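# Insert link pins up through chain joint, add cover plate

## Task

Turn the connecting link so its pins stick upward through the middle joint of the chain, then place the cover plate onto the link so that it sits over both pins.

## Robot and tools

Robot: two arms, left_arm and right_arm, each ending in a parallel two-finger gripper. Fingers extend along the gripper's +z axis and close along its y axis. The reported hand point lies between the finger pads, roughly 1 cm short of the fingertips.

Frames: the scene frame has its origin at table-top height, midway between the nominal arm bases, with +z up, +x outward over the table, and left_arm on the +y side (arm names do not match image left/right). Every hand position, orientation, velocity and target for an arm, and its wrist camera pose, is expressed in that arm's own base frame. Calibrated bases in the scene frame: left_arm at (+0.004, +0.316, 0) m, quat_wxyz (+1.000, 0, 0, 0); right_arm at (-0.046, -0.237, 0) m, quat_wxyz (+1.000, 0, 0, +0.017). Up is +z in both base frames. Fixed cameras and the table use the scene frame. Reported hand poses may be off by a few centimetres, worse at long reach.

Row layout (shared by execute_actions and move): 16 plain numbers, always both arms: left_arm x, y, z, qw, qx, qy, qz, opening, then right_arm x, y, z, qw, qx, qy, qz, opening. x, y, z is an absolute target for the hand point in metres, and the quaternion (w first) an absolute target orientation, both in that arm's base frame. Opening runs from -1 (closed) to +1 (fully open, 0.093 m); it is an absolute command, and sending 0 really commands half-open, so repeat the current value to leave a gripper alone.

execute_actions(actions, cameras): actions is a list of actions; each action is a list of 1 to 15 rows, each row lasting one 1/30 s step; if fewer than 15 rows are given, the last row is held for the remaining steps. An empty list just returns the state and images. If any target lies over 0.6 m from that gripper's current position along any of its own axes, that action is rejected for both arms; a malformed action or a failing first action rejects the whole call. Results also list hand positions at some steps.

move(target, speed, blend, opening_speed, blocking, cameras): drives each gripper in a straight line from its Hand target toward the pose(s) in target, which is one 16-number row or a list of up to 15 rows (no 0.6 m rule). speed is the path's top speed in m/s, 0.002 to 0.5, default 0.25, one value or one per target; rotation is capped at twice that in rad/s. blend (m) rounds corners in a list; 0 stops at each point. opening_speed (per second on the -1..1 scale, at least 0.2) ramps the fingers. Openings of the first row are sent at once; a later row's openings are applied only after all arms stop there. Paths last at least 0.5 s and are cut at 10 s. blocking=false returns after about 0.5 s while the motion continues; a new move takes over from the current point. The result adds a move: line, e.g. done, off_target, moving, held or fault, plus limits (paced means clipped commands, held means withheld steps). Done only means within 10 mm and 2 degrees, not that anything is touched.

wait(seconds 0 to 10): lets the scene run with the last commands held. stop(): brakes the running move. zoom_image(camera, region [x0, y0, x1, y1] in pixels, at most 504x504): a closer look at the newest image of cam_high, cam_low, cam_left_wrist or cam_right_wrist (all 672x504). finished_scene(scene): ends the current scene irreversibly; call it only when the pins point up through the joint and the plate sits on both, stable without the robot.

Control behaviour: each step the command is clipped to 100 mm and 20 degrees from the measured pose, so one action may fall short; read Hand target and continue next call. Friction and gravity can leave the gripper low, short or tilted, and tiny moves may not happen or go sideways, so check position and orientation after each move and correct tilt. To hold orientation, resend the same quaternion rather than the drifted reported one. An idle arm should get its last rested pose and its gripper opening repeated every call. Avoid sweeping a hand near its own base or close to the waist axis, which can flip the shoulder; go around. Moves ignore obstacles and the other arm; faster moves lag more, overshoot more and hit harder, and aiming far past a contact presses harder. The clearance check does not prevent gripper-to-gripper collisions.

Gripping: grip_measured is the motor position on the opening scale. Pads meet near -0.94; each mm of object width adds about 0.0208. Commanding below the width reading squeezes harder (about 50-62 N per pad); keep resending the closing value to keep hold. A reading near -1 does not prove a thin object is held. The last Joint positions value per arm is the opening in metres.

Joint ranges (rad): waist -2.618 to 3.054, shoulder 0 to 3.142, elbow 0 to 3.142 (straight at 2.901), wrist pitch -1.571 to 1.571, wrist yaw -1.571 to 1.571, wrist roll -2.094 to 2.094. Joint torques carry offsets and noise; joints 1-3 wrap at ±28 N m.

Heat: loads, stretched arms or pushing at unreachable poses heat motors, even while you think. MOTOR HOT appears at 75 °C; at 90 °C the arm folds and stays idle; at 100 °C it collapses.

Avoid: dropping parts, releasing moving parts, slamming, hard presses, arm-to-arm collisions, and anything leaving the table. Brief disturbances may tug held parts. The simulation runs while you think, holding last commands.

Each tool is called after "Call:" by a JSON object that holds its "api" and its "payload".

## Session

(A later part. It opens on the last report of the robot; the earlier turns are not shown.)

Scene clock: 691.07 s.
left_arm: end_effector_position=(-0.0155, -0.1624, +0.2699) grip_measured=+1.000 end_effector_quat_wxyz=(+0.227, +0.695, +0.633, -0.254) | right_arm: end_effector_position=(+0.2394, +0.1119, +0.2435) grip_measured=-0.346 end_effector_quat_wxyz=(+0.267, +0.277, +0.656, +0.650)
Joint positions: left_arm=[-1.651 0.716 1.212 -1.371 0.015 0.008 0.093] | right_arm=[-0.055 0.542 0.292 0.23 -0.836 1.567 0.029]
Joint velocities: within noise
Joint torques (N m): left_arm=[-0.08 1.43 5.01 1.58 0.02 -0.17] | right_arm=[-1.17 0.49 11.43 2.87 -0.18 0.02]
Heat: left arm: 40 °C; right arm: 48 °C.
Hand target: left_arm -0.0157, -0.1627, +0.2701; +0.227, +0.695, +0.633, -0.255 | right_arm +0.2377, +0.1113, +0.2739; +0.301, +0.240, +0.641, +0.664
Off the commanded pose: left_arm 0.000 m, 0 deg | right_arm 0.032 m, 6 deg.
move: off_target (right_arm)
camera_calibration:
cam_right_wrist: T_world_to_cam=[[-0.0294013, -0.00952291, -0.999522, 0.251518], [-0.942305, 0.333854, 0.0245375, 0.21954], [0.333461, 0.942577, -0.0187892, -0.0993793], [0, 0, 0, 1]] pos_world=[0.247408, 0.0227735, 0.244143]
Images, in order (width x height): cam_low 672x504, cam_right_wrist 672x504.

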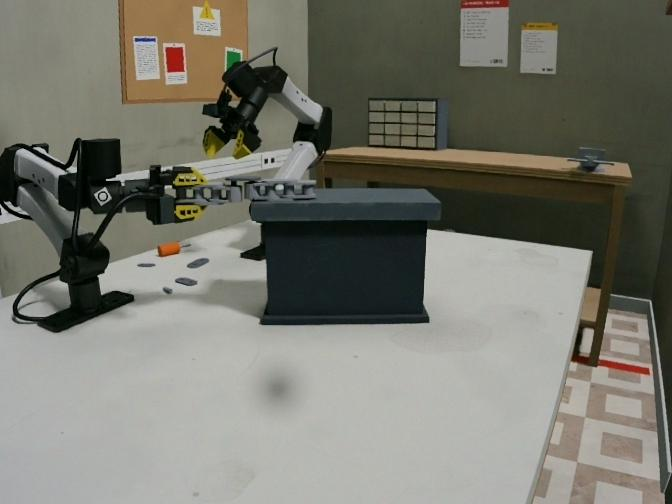

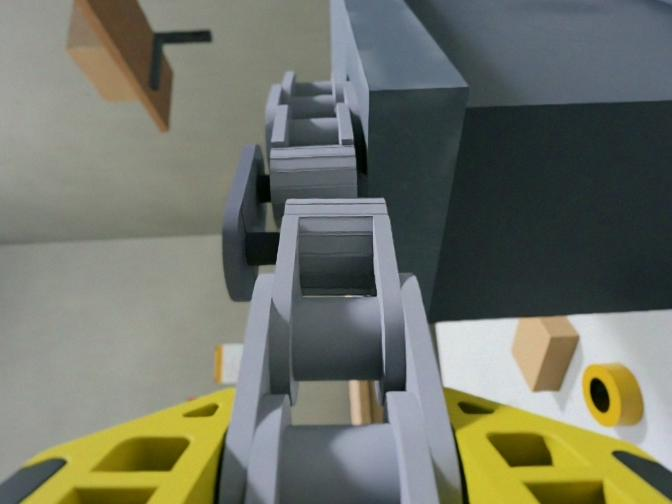

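Call:
{"api": "move", "payload": {"target": [[-0.0157,-0.1627,0.2702,0.227,0.695,0.633,-0.255,1,0.218,0.099,0.262,0.2706,0.2706,0.6533,0.6533,-0.45]], "speed": 0.06, "cameras": ["cam_low","cam_right_wrist","cam_high"]}}

Call:
{"api": "zoom_image", "payload": {"camera": "cam_low", "region": [150, 140, 350, 260]}}

Scene clock: 697.00 s.
left_arm: end_effector_position=(-0.0155, -0.1624, +0.2699) grip_measured=+1.000 end_effector_quat_wxyz=(+0.227, +0.695, +0.633, -0.254) | right_arm: end_effector_position=(+0.2219, +0.0982, +0.2456) grip_measured=-0.346 end_effector_quat_wxyz=(+0.261, +0.288, +0.656, +0.648)
Joint positions: left_arm=[-1.651 0.716 1.212 -1.371 0.015 0.008 0.093] | right_arm=[-0.19 0.422 0.307 0.071 -0.964 1.565 0.029]
Joint velocities: within noise
Joint torques (N m): left_arm=[-0.09 1.4 5.01 1.58 0.02 -0.17] | right_arm=[-1.01 0.47 11.12 2.01 -0.27 0.01]
Heat: left arm: 40 °C; right arm: 48 °C.
Hand target: left_arm -0.0157, -0.1627, +0.2701; +0.227, +0.695, +0.633, -0.255 | right_arm +0.2180, +0.0992, +0.2616; +0.271, +0.271, +0.653, +0.653
Off the commanded pose: left_arm 0.000 m, 0 deg | right_arm 0.017 m, 2 deg.
move: off_target (right_arm)
camera_calibration:
cam_right_wrist: T_world_to_cam=[[-0.0522967, -0.00297992, -0.998627, 0.257154], [-0.939148, 0.340118, 0.048167, 0.200414], [0.339508, 0.940378, -0.0205857, -0.0812225], [0, 0, 0, 1]] pos_world=[0.229242, 0.00898175, 0.245475]
Images, in order (width x height): cam_high 672x504, cam_low 672x504, cam_right_wrist 672x504.

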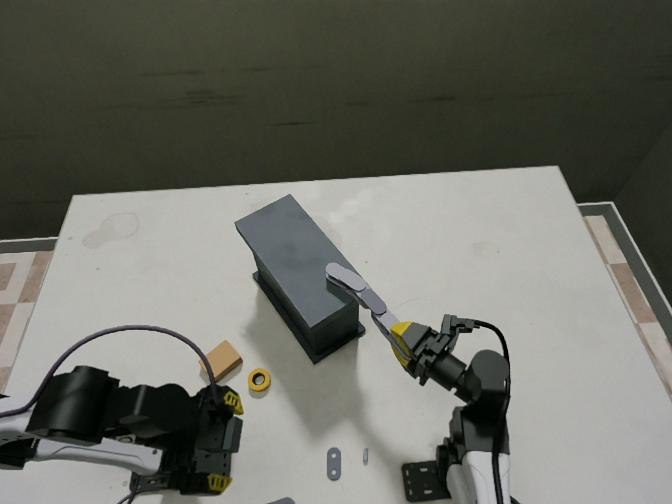

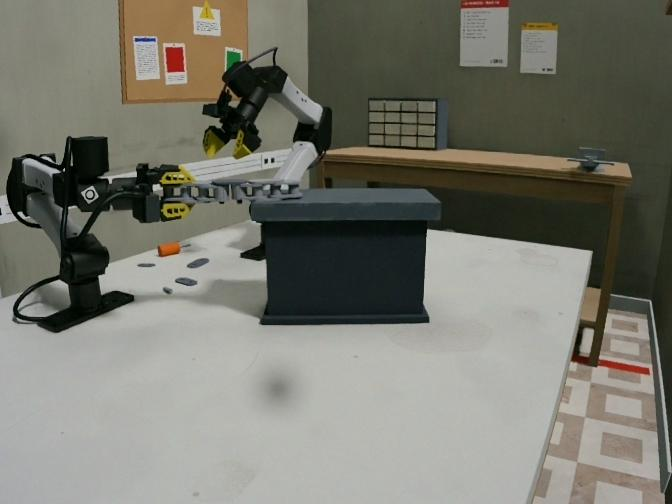

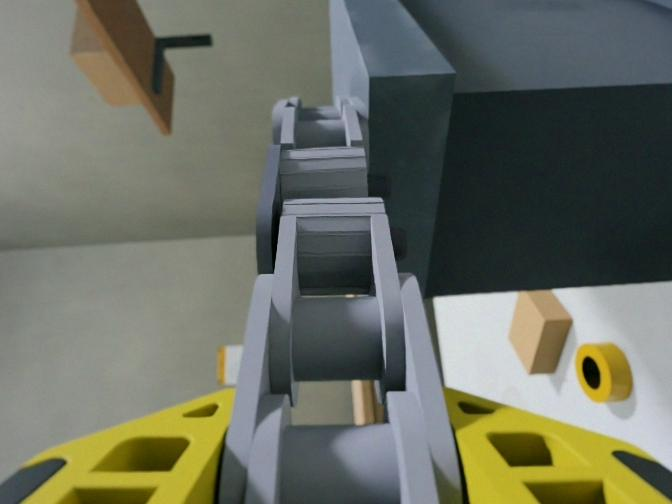

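Scaled by 2.520 from the camera's 672x504 image, which has a finer 960x720 frame.

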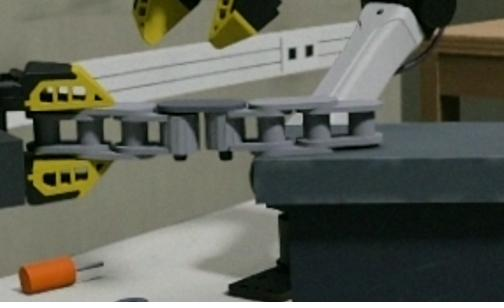

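Call:
{"api": "move", "payload": {"target": [[-0.0157,-0.1627,0.2702,0.227,0.695,0.633,-0.255,1,0.199,0.088,0.262,0.2706,0.2706,0.6533,0.6533,-0.45]], "speed": 0.06, "cameras": ["cam_low","cam_right_wrist","cam_high"]}}

Call:
{"api": "zoom_image", "payload": {"camera": "cam_low", "region": [150, 140, 350, 260]}}

Scene clock: 736.00 s.
left_arm: end_effector_position=(-0.0155, -0.1624, +0.2699) grip_measured=+1.000 end_effector_quat_wxyz=(+0.227, +0.695, +0.633, -0.254) | right_arm: end_effector_position=(+0.2041, +0.0862, +0.2455) grip_measured=-0.346 end_effector_quat_wxyz=(+0.258, +0.292, +0.653, +0.650)
Joint positions: left_arm=[-1.651 0.716 1.212 -1.371 0.015 0.008 0.093] | right_arm=[-0.359 0.321 0.307 -0.04 -1.131 1.564 0.029]
Joint velocities: within noise
Joint torques (N m): left_arm=[-0.09 1.42 5.03 1.58 0.02 -0.17] | right_arm=[-0.91 1.01 10.92 1.97 -0.28 -0.06]
Heat: left arm: 40 °C; right arm: 53 °C.
Hand target: left_arm -0.0157, -0.1627, +0.2701; +0.227, +0.695, +0.633, -0.255 | right_arm +0.1991, +0.0884, +0.2615; +0.271, +0.271, +0.654, +0.653
Off the commanded pose: left_arm 0.000 m, 0 deg | right_arm 0.017 m, 3 deg.
move: off_target (right_arm)
camera_calibration:
cam_right_wrist: T_world_to_cam=[[-0.0584175, 0.00674348, -0.998269, 0.256444], [-0.938117, 0.341562, 0.0572047, 0.185252], [0.341357, 0.939835, -0.013627, -0.0659841], [0, 0, 0, 1]] pos_world=[0.211293, -0.00299019, 0.244504]
Images, in order (width x height): cam_high 672x504, cam_low 672x504, cam_right_wrist 672x504.

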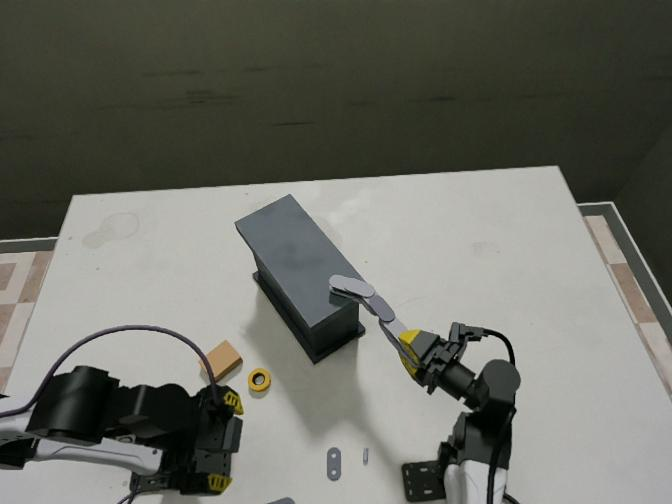

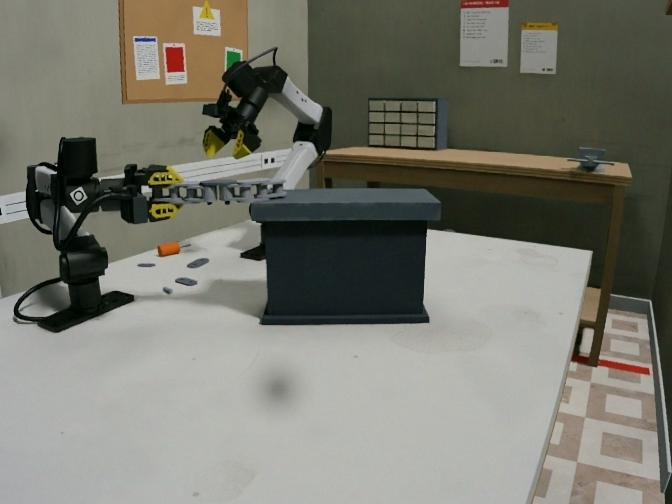

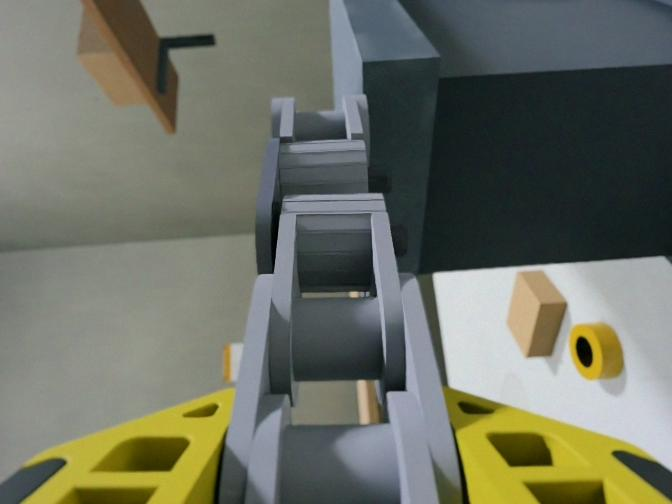

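Scaled by 2.520 from the camera's 672x504 image, which has a finer 960x720 frame.

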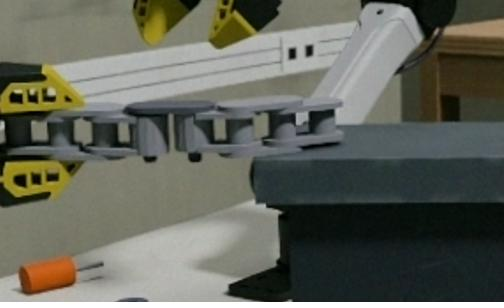

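Call:
{"api": "zoom_image", "payload": {"camera": "cam_high", "region": [310, 260, 450, 380]}}

Scaled by 3.600 from the camera's 672x504 image, which has a finer 960x720 frame.

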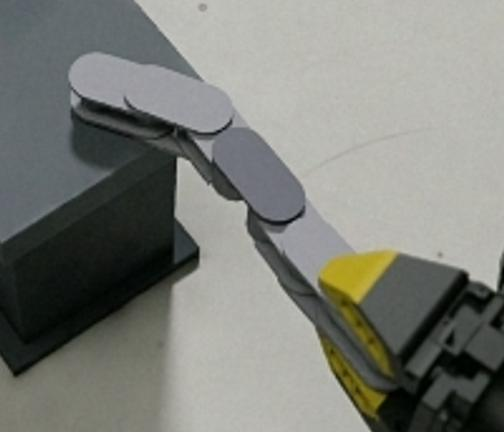

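Call:
{"api": "move", "payload": {"target": [[0.10,-0.18,0.33,0.4967,0.4096,0.7094,-0.2868,1,0.199,0.088,0.262,0.2706,0.2706,0.6533,0.6533,-0.45],[0.11,-0.22,0.33,0.7011,0.561,0.4305,-0.0923,1,0.199,0.088,0.262,0.2706,0.2706,0.6533,0.6533,-0.45],[0.13,-0.27,0.33,0.683,0.683,0.183,0.183,1,0.199,0.088,0.262,0.2706,0.2706,0.6533,0.6533,-0.45],[0.15,-0.313,0.25,0.683,0.683,0.183,0.183,1,0.199,0.088,0.262,0.2706,0.2706,0.6533,0.6533,-0.45]], "speed": 0.2, "blend": 0.02}}

Scene clock: 767.07 s.
left_arm: end_effector_position=(+0.1493, -0.3123, +0.2498) grip_measured=+1.000 end_effector_quat_wxyz=(+0.679, +0.686, +0.189, +0.183) | right_arm: end_effector_position=(+0.2039, +0.0864, +0.2454) grip_measured=-0.346 end_effector_quat_wxyz=(+0.257, +0.291, +0.653, +0.650)
Joint positions: left_arm=[-1.205 0.937 0.401 0.524 -0.165 1.563 0.093] | right_arm=[-0.359 0.321 0.307 -0.04 -1.132 1.564 0.029]
Joint velocities: within noise
Joint torques (N m): left_arm=[0.7 -1.31 6 2.25 0.16 -0.14] | right_arm=[-0.72 0.83 10.92 2.02 -0.25 -0.04]
Heat: left arm: 42 °C; right arm: 54 °C.
Hand target: left_arm +0.1500, -0.3129, +0.2499; +0.683, +0.683, +0.183, +0.183 | right_arm +0.1990, +0.0884, +0.2615; +0.271, +0.271, +0.654, +0.653
Off the commanded pose: left_arm 0.001 m, 1 deg | right_arm 0.017 m, 3 deg.
move: off_target (right_arm)
camera_calibration:
cam_left_wrist: T_world_to_cam=[[-0.0278245, 0.00764503, -0.999584, 0.25747], [0.584391, 0.81141, -0.0100613, 0.208494], [0.810995, -0.584428, -0.0270448, -0.215448], [0, 0, 0, 1]] pos_world=[0.0600493, -0.297057, 0.253633]
cam_right_wrist: T_world_to_cam=[[-0.0584894, 0.00659236, -0.998266, 0.256417], [-0.938635, 0.340128, 0.0572417, 0.185241], [0.339915, 0.940356, -0.013706, -0.065828], [0, 0, 0, 1]] pos_world=[0.211248, -0.00279423, 0.244466]

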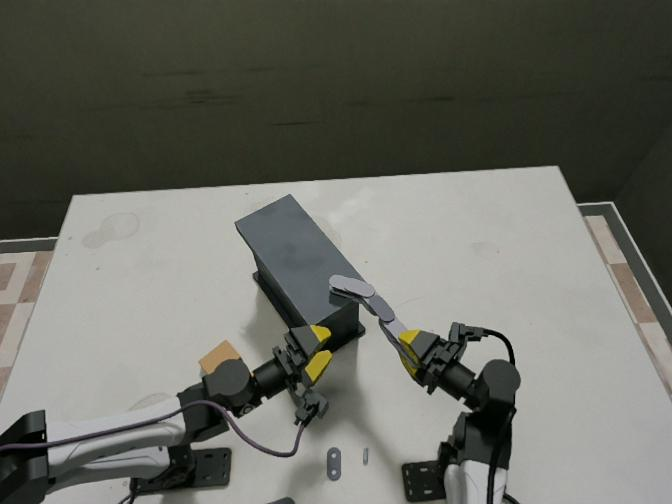

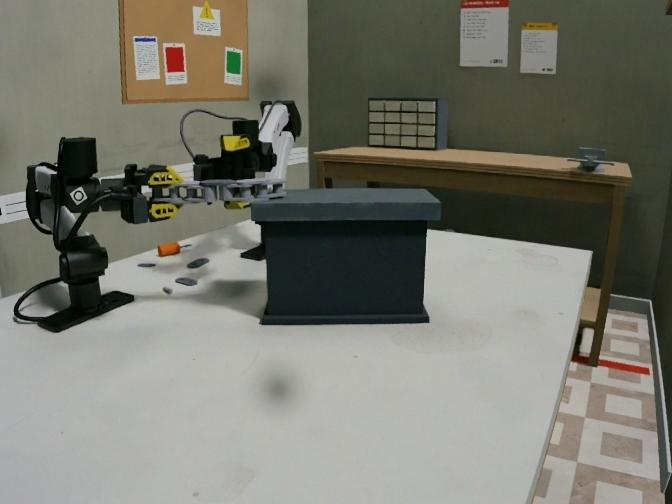

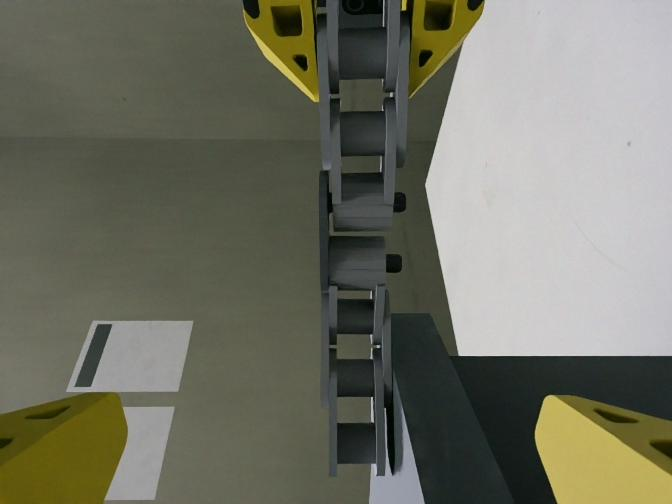

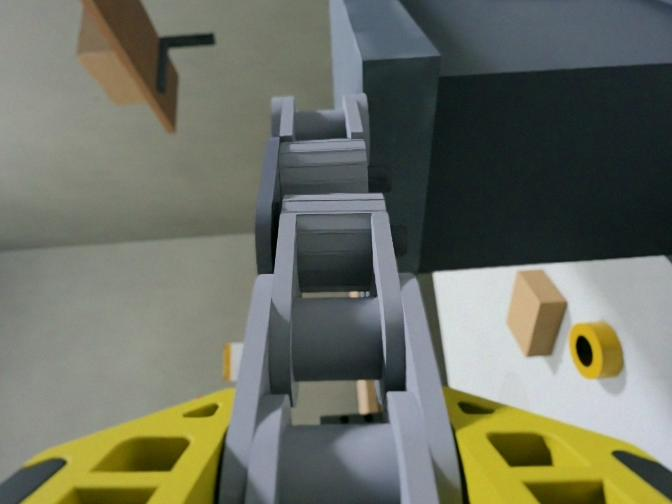

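Call:
{"api": "move", "payload": {"target": [[0.1523,-0.3123,0.240,0.683,0.683,0.183,0.183,1,0.199,0.088,0.262,0.2706,0.2706,0.6533,0.6533,-0.45],[0.1843,-0.3677,0.240,0.683,0.683,0.183,0.183,1,0.199,0.088,0.262,0.2706,0.2706,0.6533,0.6533,-0.45]], "speed": 0.12, "cameras": ["cam_left_wrist","cam_low"]}}

Scene clock: 780.43 s.
left_arm: end_effector_position=(+0.1804, -0.3608, +0.2206) grip_measured=+1.000 end_effector_quat_wxyz=(+0.664, +0.700, +0.191, +0.181) | right_arm: end_effector_position=(+0.2039, +0.0864, +0.2454) grip_measured=-0.346 end_effector_quat_wxyz=(+0.257, +0.291, +0.653, +0.650)
Joint positions: left_arm=[-1.156 1.296 0.495 0.746 -0.116 1.564 0.093] | right_arm=[-0.359 0.321 0.307 -0.04 -1.132 1.564 0.029]
Joint velocities: within noise
Joint torques (N m): left_arm=[0.69 -3.54 9.18 2.28 0.15 -0.15] | right_arm=[-0.96 0.92 10.96 1.96 -0.27 -0.04]
Heat: left arm: 44 °C; right arm: 54 °C.
Hand target: left_arm +0.1838, -0.3665, +0.2398; +0.683, +0.683, +0.183, +0.183 | right_arm +0.1990, +0.0884, +0.2615; +0.271, +0.271, +0.653, +0.653
Off the commanded pose: left_arm 0.021 m, 3 deg | right_arm 0.017 m, 3 deg.
move: off_target (left_arm, right_arm)
camera_calibration:
cam_left_wrist: T_world_to_cam=[[-0.0442873, 0.0463482, -0.997943, 0.246093], [0.584113, 0.811587, 0.011771, 0.224704], [0.810463, -0.582391, -0.0630156, -0.261021], [0, 0, 0, 1]] pos_world=[0.0911936, -0.345789, 0.226494]
Images, in order (width x height): cam_low 672x504, cam_left_wrist 672x504.

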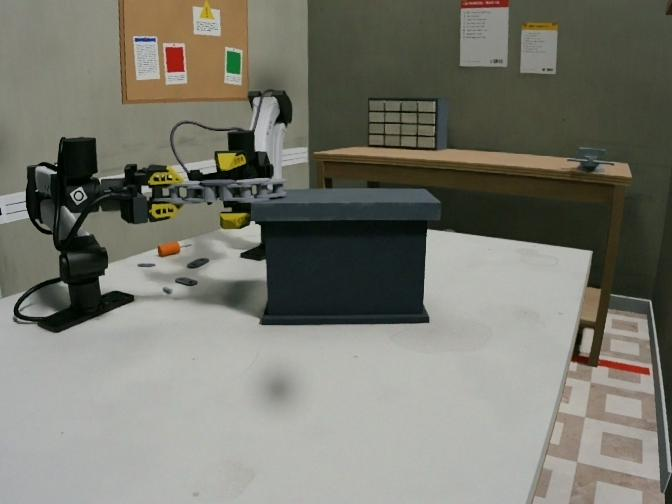

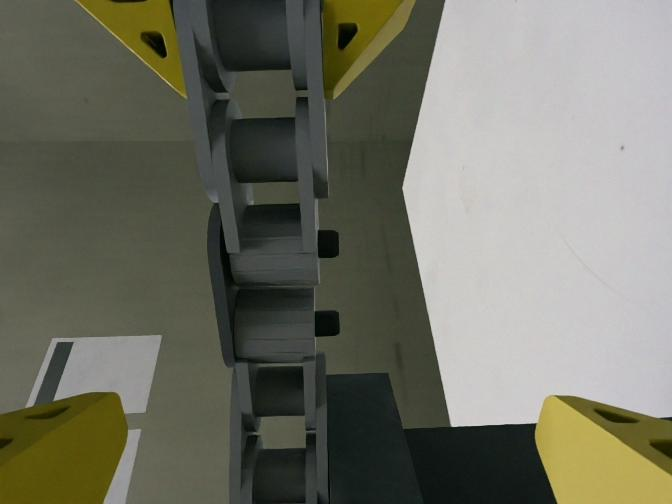

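Call:
{"api": "move", "payload": {"target": [[0.1873,-0.3717,0.256,0.683,0.683,0.183,0.183,1,0.199,0.088,0.262,0.2706,0.2706,0.6533,0.6533,-0.45]], "speed": 0.12, "cameras": ["cam_left_wrist"]}}

Scene clock: 785.87 s.
left_arm: end_effector_position=(+0.1845, -0.3678, +0.2366) grip_measured=+1.000 end_effector_quat_wxyz=(+0.667, +0.697, +0.190, +0.181) | right_arm: end_effector_position=(+0.2039, +0.0864, +0.2455) grip_measured=-0.346 end_effector_quat_wxyz=(+0.257, +0.291, +0.653, +0.650)
Joint positions: left_arm=[-1.151 1.296 0.558 0.694 -0.112 1.564 0.093] | right_arm=[-0.359 0.321 0.307 -0.04 -1.133 1.564 0.029]
Joint velocities: within noise
Joint torques (N m): left_arm=[0.69 -5.29 9.25 2.03 0.16 -0.16] | right_arm=[-1.07 0.76 10.91 1.95 -0.21 0.01]
Heat: left arm: 45 °C; right arm: 55 °C.
Hand target: left_arm +0.1869, -0.3709, +0.2558; +0.683, +0.683, +0.183, +0.183 | right_arm +0.1990, +0.0884, +0.2615; +0.271, +0.271, +0.654, +0.653
Off the commanded pose: left_arm 0.020 m, 3 deg | right_arm 0.017 m, 3 deg.
move: off_target (left_arm, right_arm)
camera_calibration:
cam_left_wrist: T_world_to_cam=[[-0.0404638, 0.0372222, -0.998487, 0.258645], [0.584384, 0.811451, 0.00656757, 0.228918], [0.810468, -0.583234, -0.0545864, -0.26975], [0, 0, 0, 1]] pos_world=[0.0953139, -0.352711, 0.242026]
Images, in order (width x height): cam_left_wrist 672x504.

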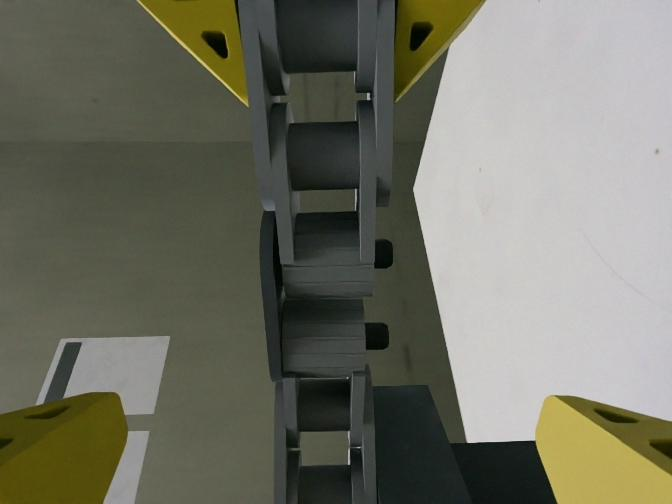

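Call:
{"api": "move", "payload": {"target": [[0.2195,-0.426,0.259,0.6978,0.668,0.179,0.187,1,0.199,0.088,0.262,0.2706,0.2706,0.6533,0.6533,-0.45]], "speed": 0.1, "cameras": ["cam_left_wrist","cam_low","cam_right_wrist"]}}

Call:
{"api": "zoom_image", "payload": {"camera": "cam_low", "region": [150, 140, 350, 260]}}

Scene clock: 801.67 s.
left_arm: end_effector_position=(+0.2149, -0.4198, +0.2416) grip_measured=+1.000 end_effector_quat_wxyz=(+0.680, +0.684, +0.187, +0.184) | right_arm: end_effector_position=(+0.2039, +0.0864, +0.2455) grip_measured=-0.346 end_effector_quat_wxyz=(+0.257, +0.291, +0.653, +0.650)
Joint positions: left_arm=[-1.13 1.556 0.755 0.794 -0.09 1.567 0.093] | right_arm=[-0.359 0.321 0.307 -0.04 -1.133 1.564 0.029]
Joint velocities: within noise
Joint torques (N m): left_arm=[0.7 -5.75 9.17 2.29 0.14 -0.15] | right_arm=[-1.11 0.95 10.86 1.95 -0.26 0.03]
Heat: left arm: 44 °C; right arm: 55 °C.
Hand target: left_arm +0.2189, -0.4250, +0.2589; +0.698, +0.668, +0.179, +0.187 | right_arm +0.1990, +0.0884, +0.2615; +0.271, +0.271, +0.653, +0.653
Off the commanded pose: left_arm 0.019 m, 3 deg | right_arm 0.017 m, 3 deg.
move: off_target (left_arm, right_arm)
camera_calibration:
cam_left_wrist: T_world_to_cam=[[-0.0232458, 0.00474157, -0.999719, 0.249813], [0.584463, 0.811362, -0.00974194, 0.257191], [0.811087, -0.584525, -0.021632, -0.333078], [0, 0, 0, 1]] pos_world=[0.125644, -0.404552, 0.245043]
cam_right_wrist: T_world_to_cam=[[-0.0584846, 0.00658946, -0.998267, 0.256416], [-0.938765, 0.339769, 0.0572415, 0.185241], [0.339557, 0.940486, -0.0136853, -0.0657992], [0, 0, 0, 1]] pos_world=[0.211237, -0.0027455, 0.244468]
Images, in order (width x height): cam_low 672x504, cam_left_wrist 672x504, cam_right_wrist 672x504.

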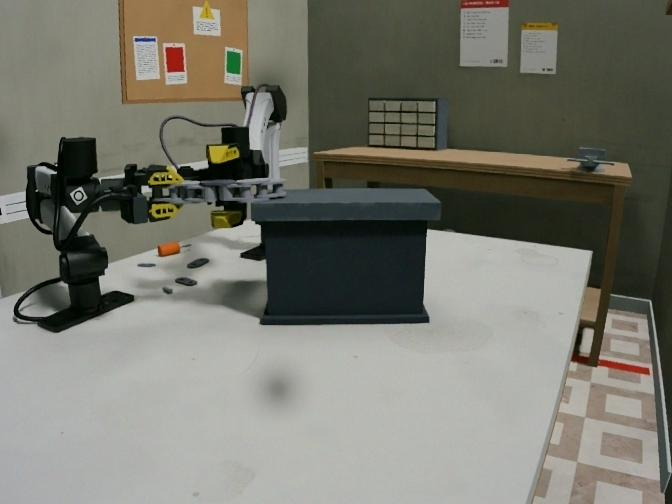

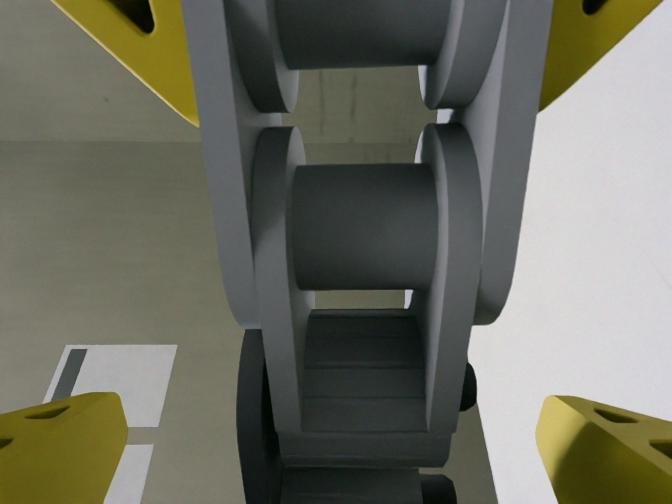

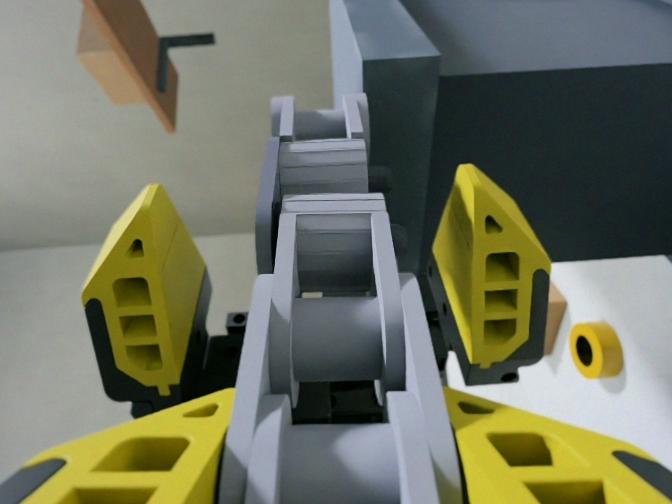

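Scaled by 2.520 from the camera's 672x504 image, which has a finer 960x720 frame.

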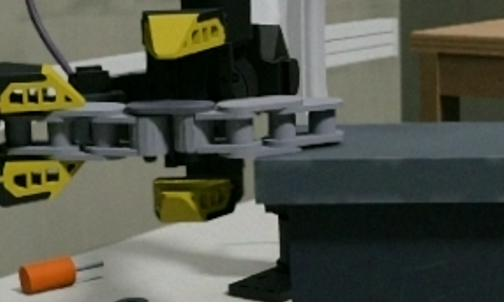

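Call:
{"api": "move", "payload": {"target": [[0.2205,-0.428,0.260,0.6978,0.668,0.179,0.187,-0.5,0.199,0.088,0.262,0.2706,0.2706,0.6533,0.6533,-0.45]], "speed": 0.1, "opening_speed": 0.8}}

Call:
{"api": "zoom_image", "payload": {"camera": "cam_low", "region": [150, 140, 350, 260]}}

Scene clock: 819.43 s.
left_arm: end_effector_position=(+0.2159, -0.4230, +0.2400) grip_measured=-0.432 end_effector_quat_wxyz=(+0.679, +0.686, +0.189, +0.180) | right_arm: end_effector_position=(+0.2030, +0.0867, +0.2469) grip_measured=-0.346 end_effector_quat_wxyz=(+0.263, +0.285, +0.656, +0.648)
Joint positions: left_arm=[-1.13 1.568 0.767 0.788 -0.087 1.56 0.024] | right_arm=[-0.36 0.319 0.312 -0.045 -1.136 1.548 0.029]
Joint velocities: within noise
Joint torques (N m): left_arm=[0.69 -6.57 9.05 2.29 0.12 -0.07] | right_arm=[-1.22 1.31 10.59 1.94 -0.18 0.14]
Heat: left arm: 46 °C; right arm: 55 °C.
Hand target: left_arm +0.2199, -0.4269, +0.2600; +0.698, +0.668, +0.179, +0.187 | right_arm +0.1989, +0.0883, +0.2615; +0.271, +0.271, +0.654, +0.653
Off the commanded pose: left_arm 0.021 m, 3 deg | right_arm 0.016 m, 2 deg.
move: off_target (left_arm, right_arm)
camera_calibration:
cam_left_wrist: T_world_to_cam=[[-0.0322765, 0.00701311, -0.999454, 0.251077], [0.586772, 0.809643, -0.0132681, 0.258842], [0.809108, -0.586881, -0.0302476, -0.334255], [0, 0, 0, 1]] pos_world=[0.126671, -0.407498, 0.244264]
cam_right_wrist: T_world_to_cam=[[-0.0454331, -0.0054304, -0.998953, 0.256342], [-0.940174, 0.338228, 0.0409212, 0.188696], [0.337651, 0.941049, -0.0204723, -0.0637444], [0, 0, 0, 1]] pos_world=[0.210577, -0.00244368, 0.247047]

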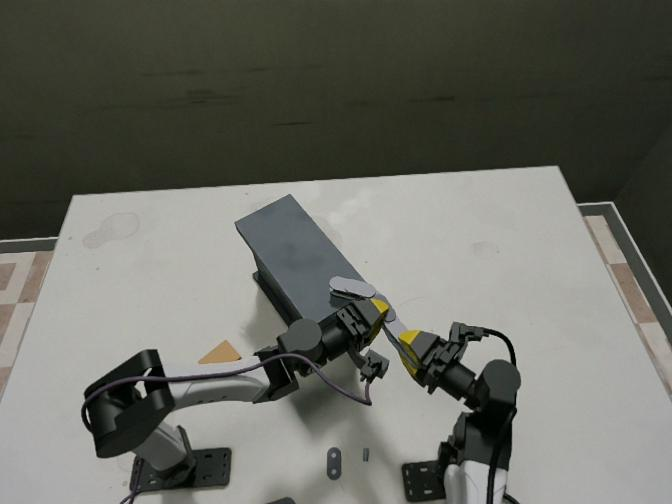

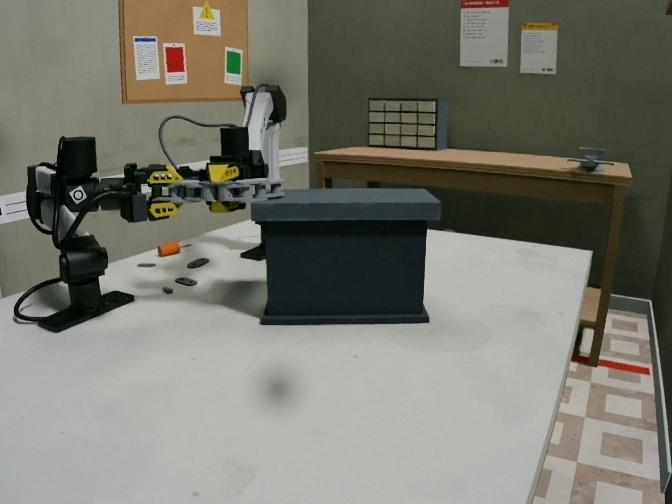

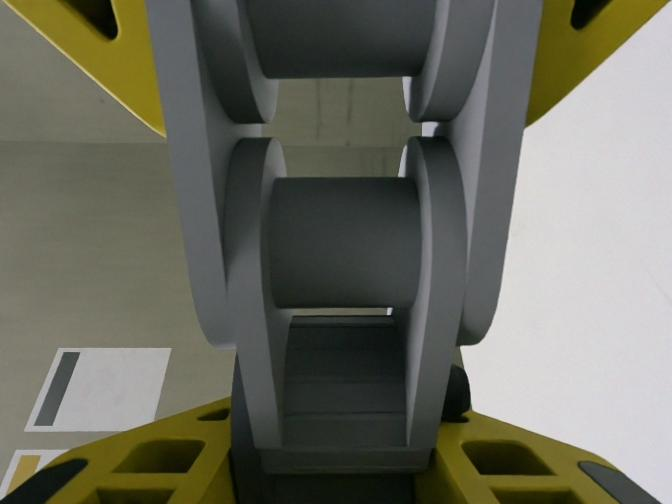

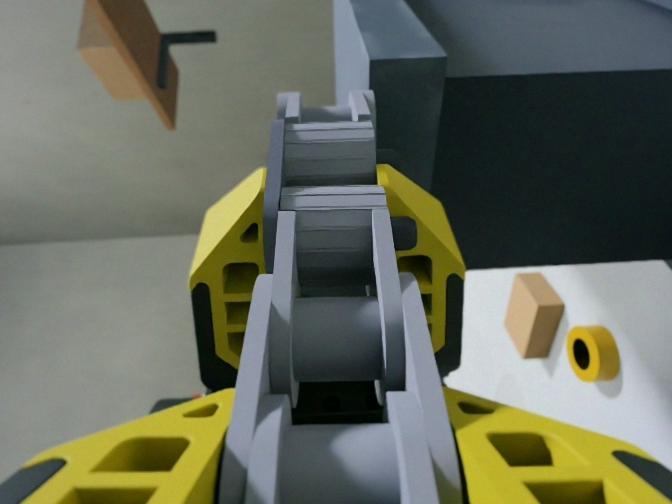

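Scaled by 2.520 from the camera's 672x504 image, which has a finer 960x720 frame.

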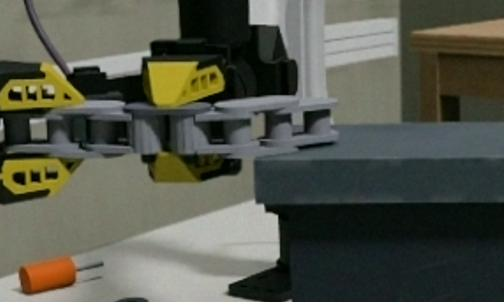

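Call:
{"api": "move", "payload": {"target": [[0.2205,-0.428,0.260,0.6978,0.668,0.179,0.187,-0.6,0.202,0.0868,0.247,0.2706,0.2706,0.6533,0.6533,-0.45]], "speed": 0.05, "cameras": []}}

Call:
{"api": "move", "payload": {"target": [[0.2205,-0.428,0.260,0.6978,0.668,0.179,0.187,-0.6,0.202,0.0868,0.247,0.2706,0.2706,0.6533,0.6533,0.6]], "speed": 0.1, "opening_speed": 0.8}}

Call:
{"api": "zoom_image", "payload": {"camera": "cam_low", "region": [150, 140, 350, 260]}}

Scene clock: 831.83 s.
left_arm: end_effector_position=(+0.2159, -0.4230, +0.2400) grip_measured=-0.432 end_effector_quat_wxyz=(+0.679, +0.687, +0.188, +0.181) | right_arm: end_effector_position=(+0.2031, +0.0868, +0.2450) grip_measured=-0.346 end_effector_quat_wxyz=(+0.268, +0.276, +0.655, +0.650)
Joint positions: left_arm=[-1.13 1.568 0.767 0.788 -0.087 1.563 0.024] | right_arm=[-0.364 0.315 0.288 0.001 -1.146 1.555 0.029]
Joint velocities: within noise
Joint torques (N m): left_arm=[0.7 -6.57 9.06 2.29 0.12 -0.11] | right_arm=[-0.87 1.47 6.87 2.15 -0.18 0.04]
Heat: left arm: 48 °C; right arm: 56 °C.
Hand target: left_arm +0.2199, -0.4269, +0.2600; +0.698, +0.668, +0.179, +0.187 | right_arm +0.2020, +0.0868, +0.2469; +0.271, +0.271, +0.654, +0.653
Off the commanded pose: left_arm 0.021 m, 3 deg | right_arm 0.002 m, 1 deg.
move: off_target (left_arm)
No camera images: "cameras" was empty.

Scene clock: 833.37 s.
left_arm: end_effector_position=(+0.2157, -0.4230, +0.2369) grip_measured=-0.432 end_effector_quat_wxyz=(+0.670, +0.695, +0.173, +0.195) | right_arm: end_effector_position=(+0.2033, +0.0868, +0.2464) grip_measured=+0.599 end_effector_quat_wxyz=(+0.270, +0.273, +0.654, +0.651)
Joint positions: left_arm=[-1.13 1.568 0.767 0.775 -0.086 1.609 0.024] | right_arm=[-0.364 0.315 0.286 0.017 -1.146 1.562 0.074]
Joint velocities: within noise
Joint torques (N m): left_arm=[0.76 -6.71 8.99 2.42 0.13 -0.61] | right_arm=[-0.73 1.32 7.12 1.96 -0.13 -0.01]
Heat: left arm: 48 °C; right arm: 55 °C.
Hand target: left_arm +0.2198, -0.4267, +0.2600; +0.697, +0.668, +0.178, +0.187 | right_arm +0.2020, +0.0868, +0.2471; +0.271, +0.271, +0.653, +0.653
Off the commanded pose: left_arm 0.024 m, 5 deg | right_arm 0.001 m, 0 deg.
move: off_target (left_arm)
camera_calibration:
cam_left_wrist: T_world_to_cam=[[0.00471439, 0.0435055, -0.999042, 0.255298], [0.588034, 0.807945, 0.0379587, 0.245822], [0.808823, -0.587649, -0.0217737, -0.336488], [0, 0, 0, 1]] pos_world=[0.126404, -0.407454, 0.238396]
cam_right_wrist: T_world_to_cam=[[-0.0174875, -0.00974714, -0.9998, 0.250769], [-0.942914, 0.332771, 0.0132483, 0.196767], [0.332575, 0.942957, -0.0150101, -0.064353], [0, 0, 0, 1]] pos_world=[0.211322, -0.00235212, 0.247146]

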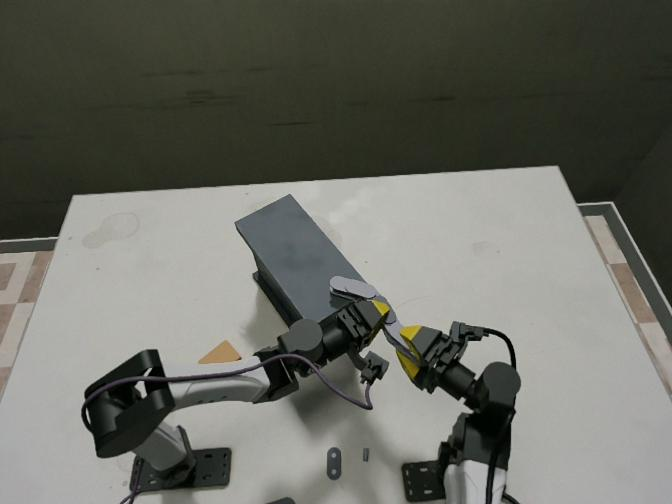

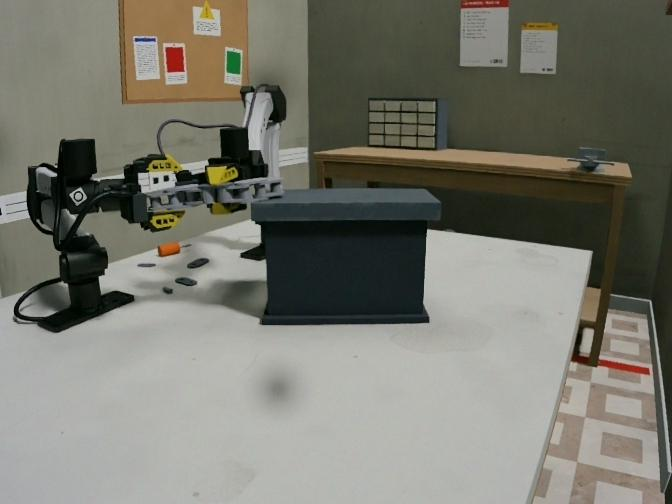

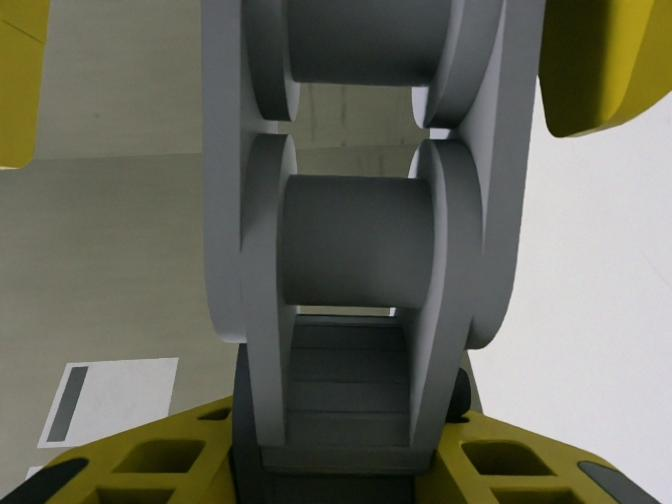

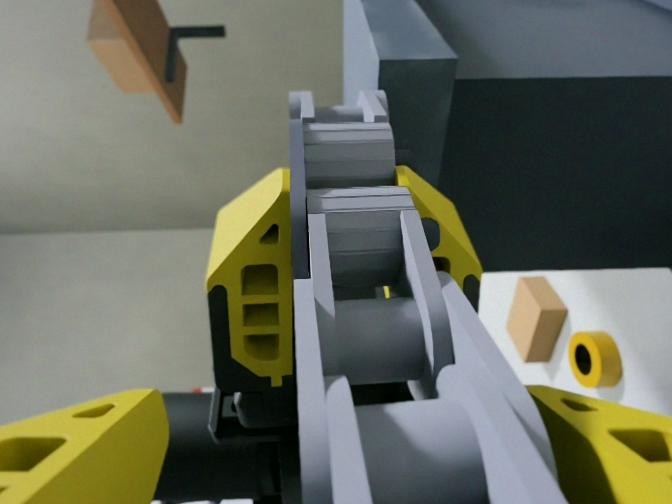

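Scaled by 2.520 from the camera's 672x504 image, which has a finer 960x720 frame.

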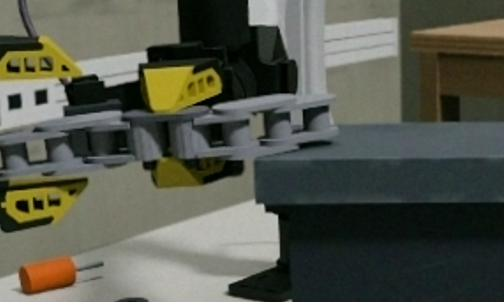

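Call:
{"api": "move", "payload": {"target": [[0.2205,-0.428,0.260,0.6978,0.668,0.179,0.187,-0.6,0.202,0.0868,0.245,0.2706,0.2706,0.6533,0.6533,1],[0.2205,-0.428,0.260,0.6978,0.668,0.179,0.187,-0.6,0.148,0.026,0.245,0.2706,0.2706,0.6533,0.6533,1],[0.2205,-0.428,0.260,0.6978,0.668,0.179,0.187,-0.6,0.17,-0.04,0.25,0.4,0.4,0.583,0.583,1],[0.2205,-0.428,0.260,0.6978,0.668,0.179,0.187,-0.6,0.24,-0.12,0.22,0.5,0.5,0.5,0.5,1]], "speed": 0.15, "blend": 0.01}}

Scene clock: 846.07 s.
left_arm: end_effector_position=(+0.2156, -0.4230, +0.2367) grip_measured=-0.432 end_effector_quat_wxyz=(+0.669, +0.696, +0.172, +0.196) | right_arm: end_effector_position=(+0.2391, -0.1201, +0.2243) grip_measured=+1.000 end_effector_quat_wxyz=(+0.504, +0.494, +0.504, +0.498)
Joint positions: left_arm=[-1.13 1.568 0.767 0.774 -0.085 1.611 0.024] | right_arm=[-1.041 0.724 0.223 0.508 -1.044 1.561 0.093]
Joint velocities: within noise
Joint torques (N m): left_arm=[0.76 -6.75 8.99 2.42 0.13 -0.64] | right_arm=[0.34 0.5 6.56 2.05 0.09 -0.03]
Heat: left arm: 48 °C; right arm: 53 °C.
Hand target: left_arm +0.2198, -0.4267, +0.2600; +0.697, +0.669, +0.178, +0.187 | right_arm +0.2399, -0.1199, +0.2200; +0.500, +0.500, +0.500, +0.500
Off the commanded pose: left_arm 0.024 m, 5 deg | right_arm 0.004 m, 1 deg.
move: off_target (left_arm); blend cut to 0 m at target 1
camera_calibration:
cam_left_wrist: T_world_to_cam=[[0.00571571, 0.0449542, -0.998973, 0.255496], [0.588336, 0.807641, 0.0397104, 0.245276], [0.808596, -0.587959, -0.021832, -0.33653], [0, 0, 0, 1]] pos_world=[0.126352, -0.407446, 0.238146]
cam_right_wrist: T_world_to_cam=[[-0.0107695, -0.0120745, -0.999869, 0.225445], [-0.437593, 0.899152, -0.00614494, 0.251267], [0.899109, 0.43747, -0.0149672, -0.0777425], [0, 0, 0, 1]] pos_world=[0.182279, -0.189195, 0.225796]

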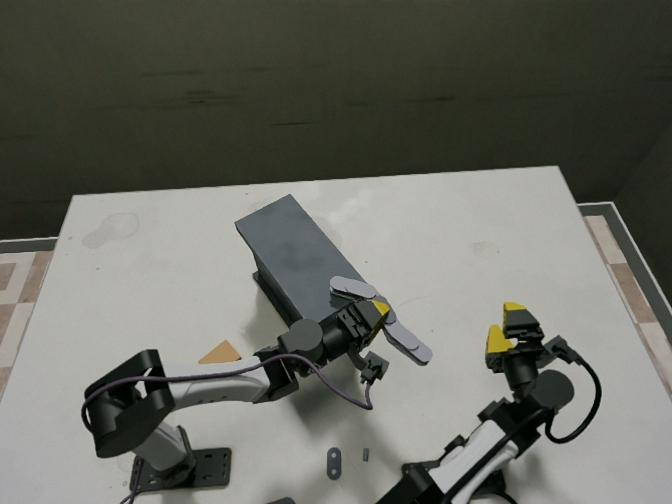

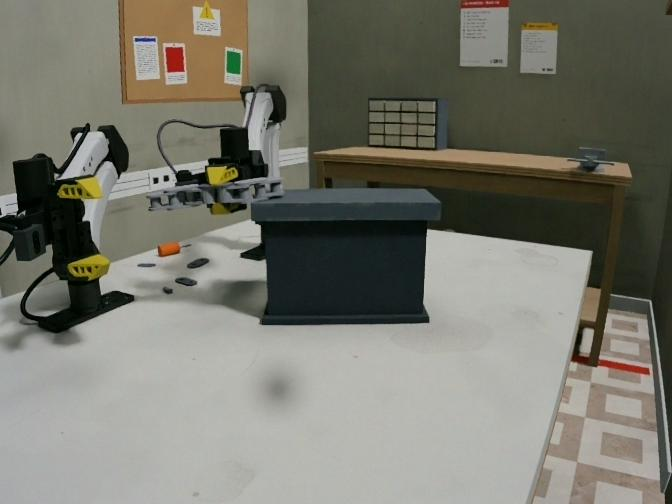

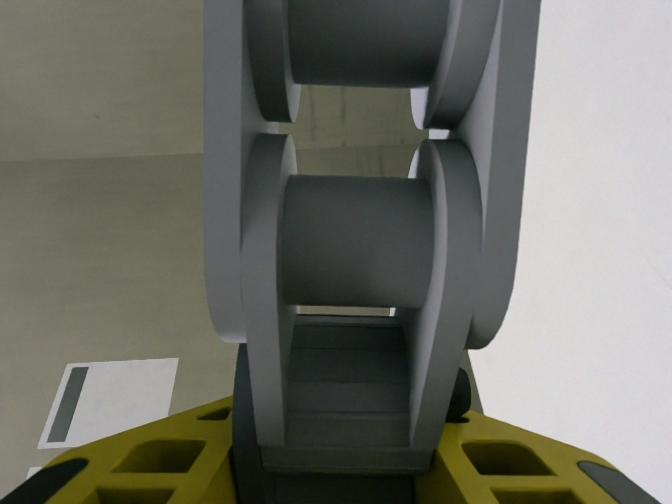

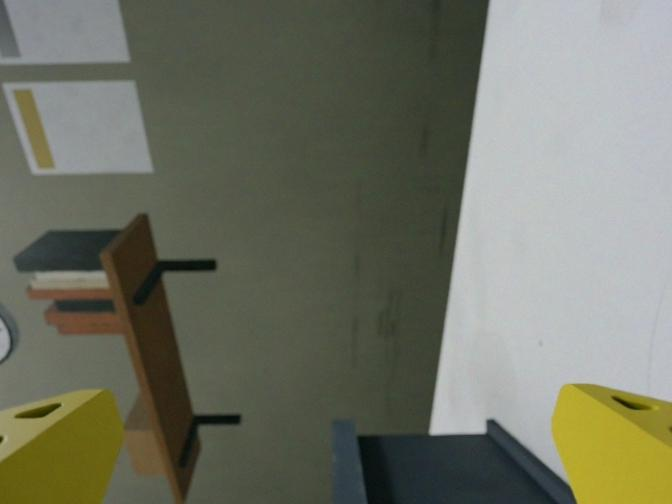

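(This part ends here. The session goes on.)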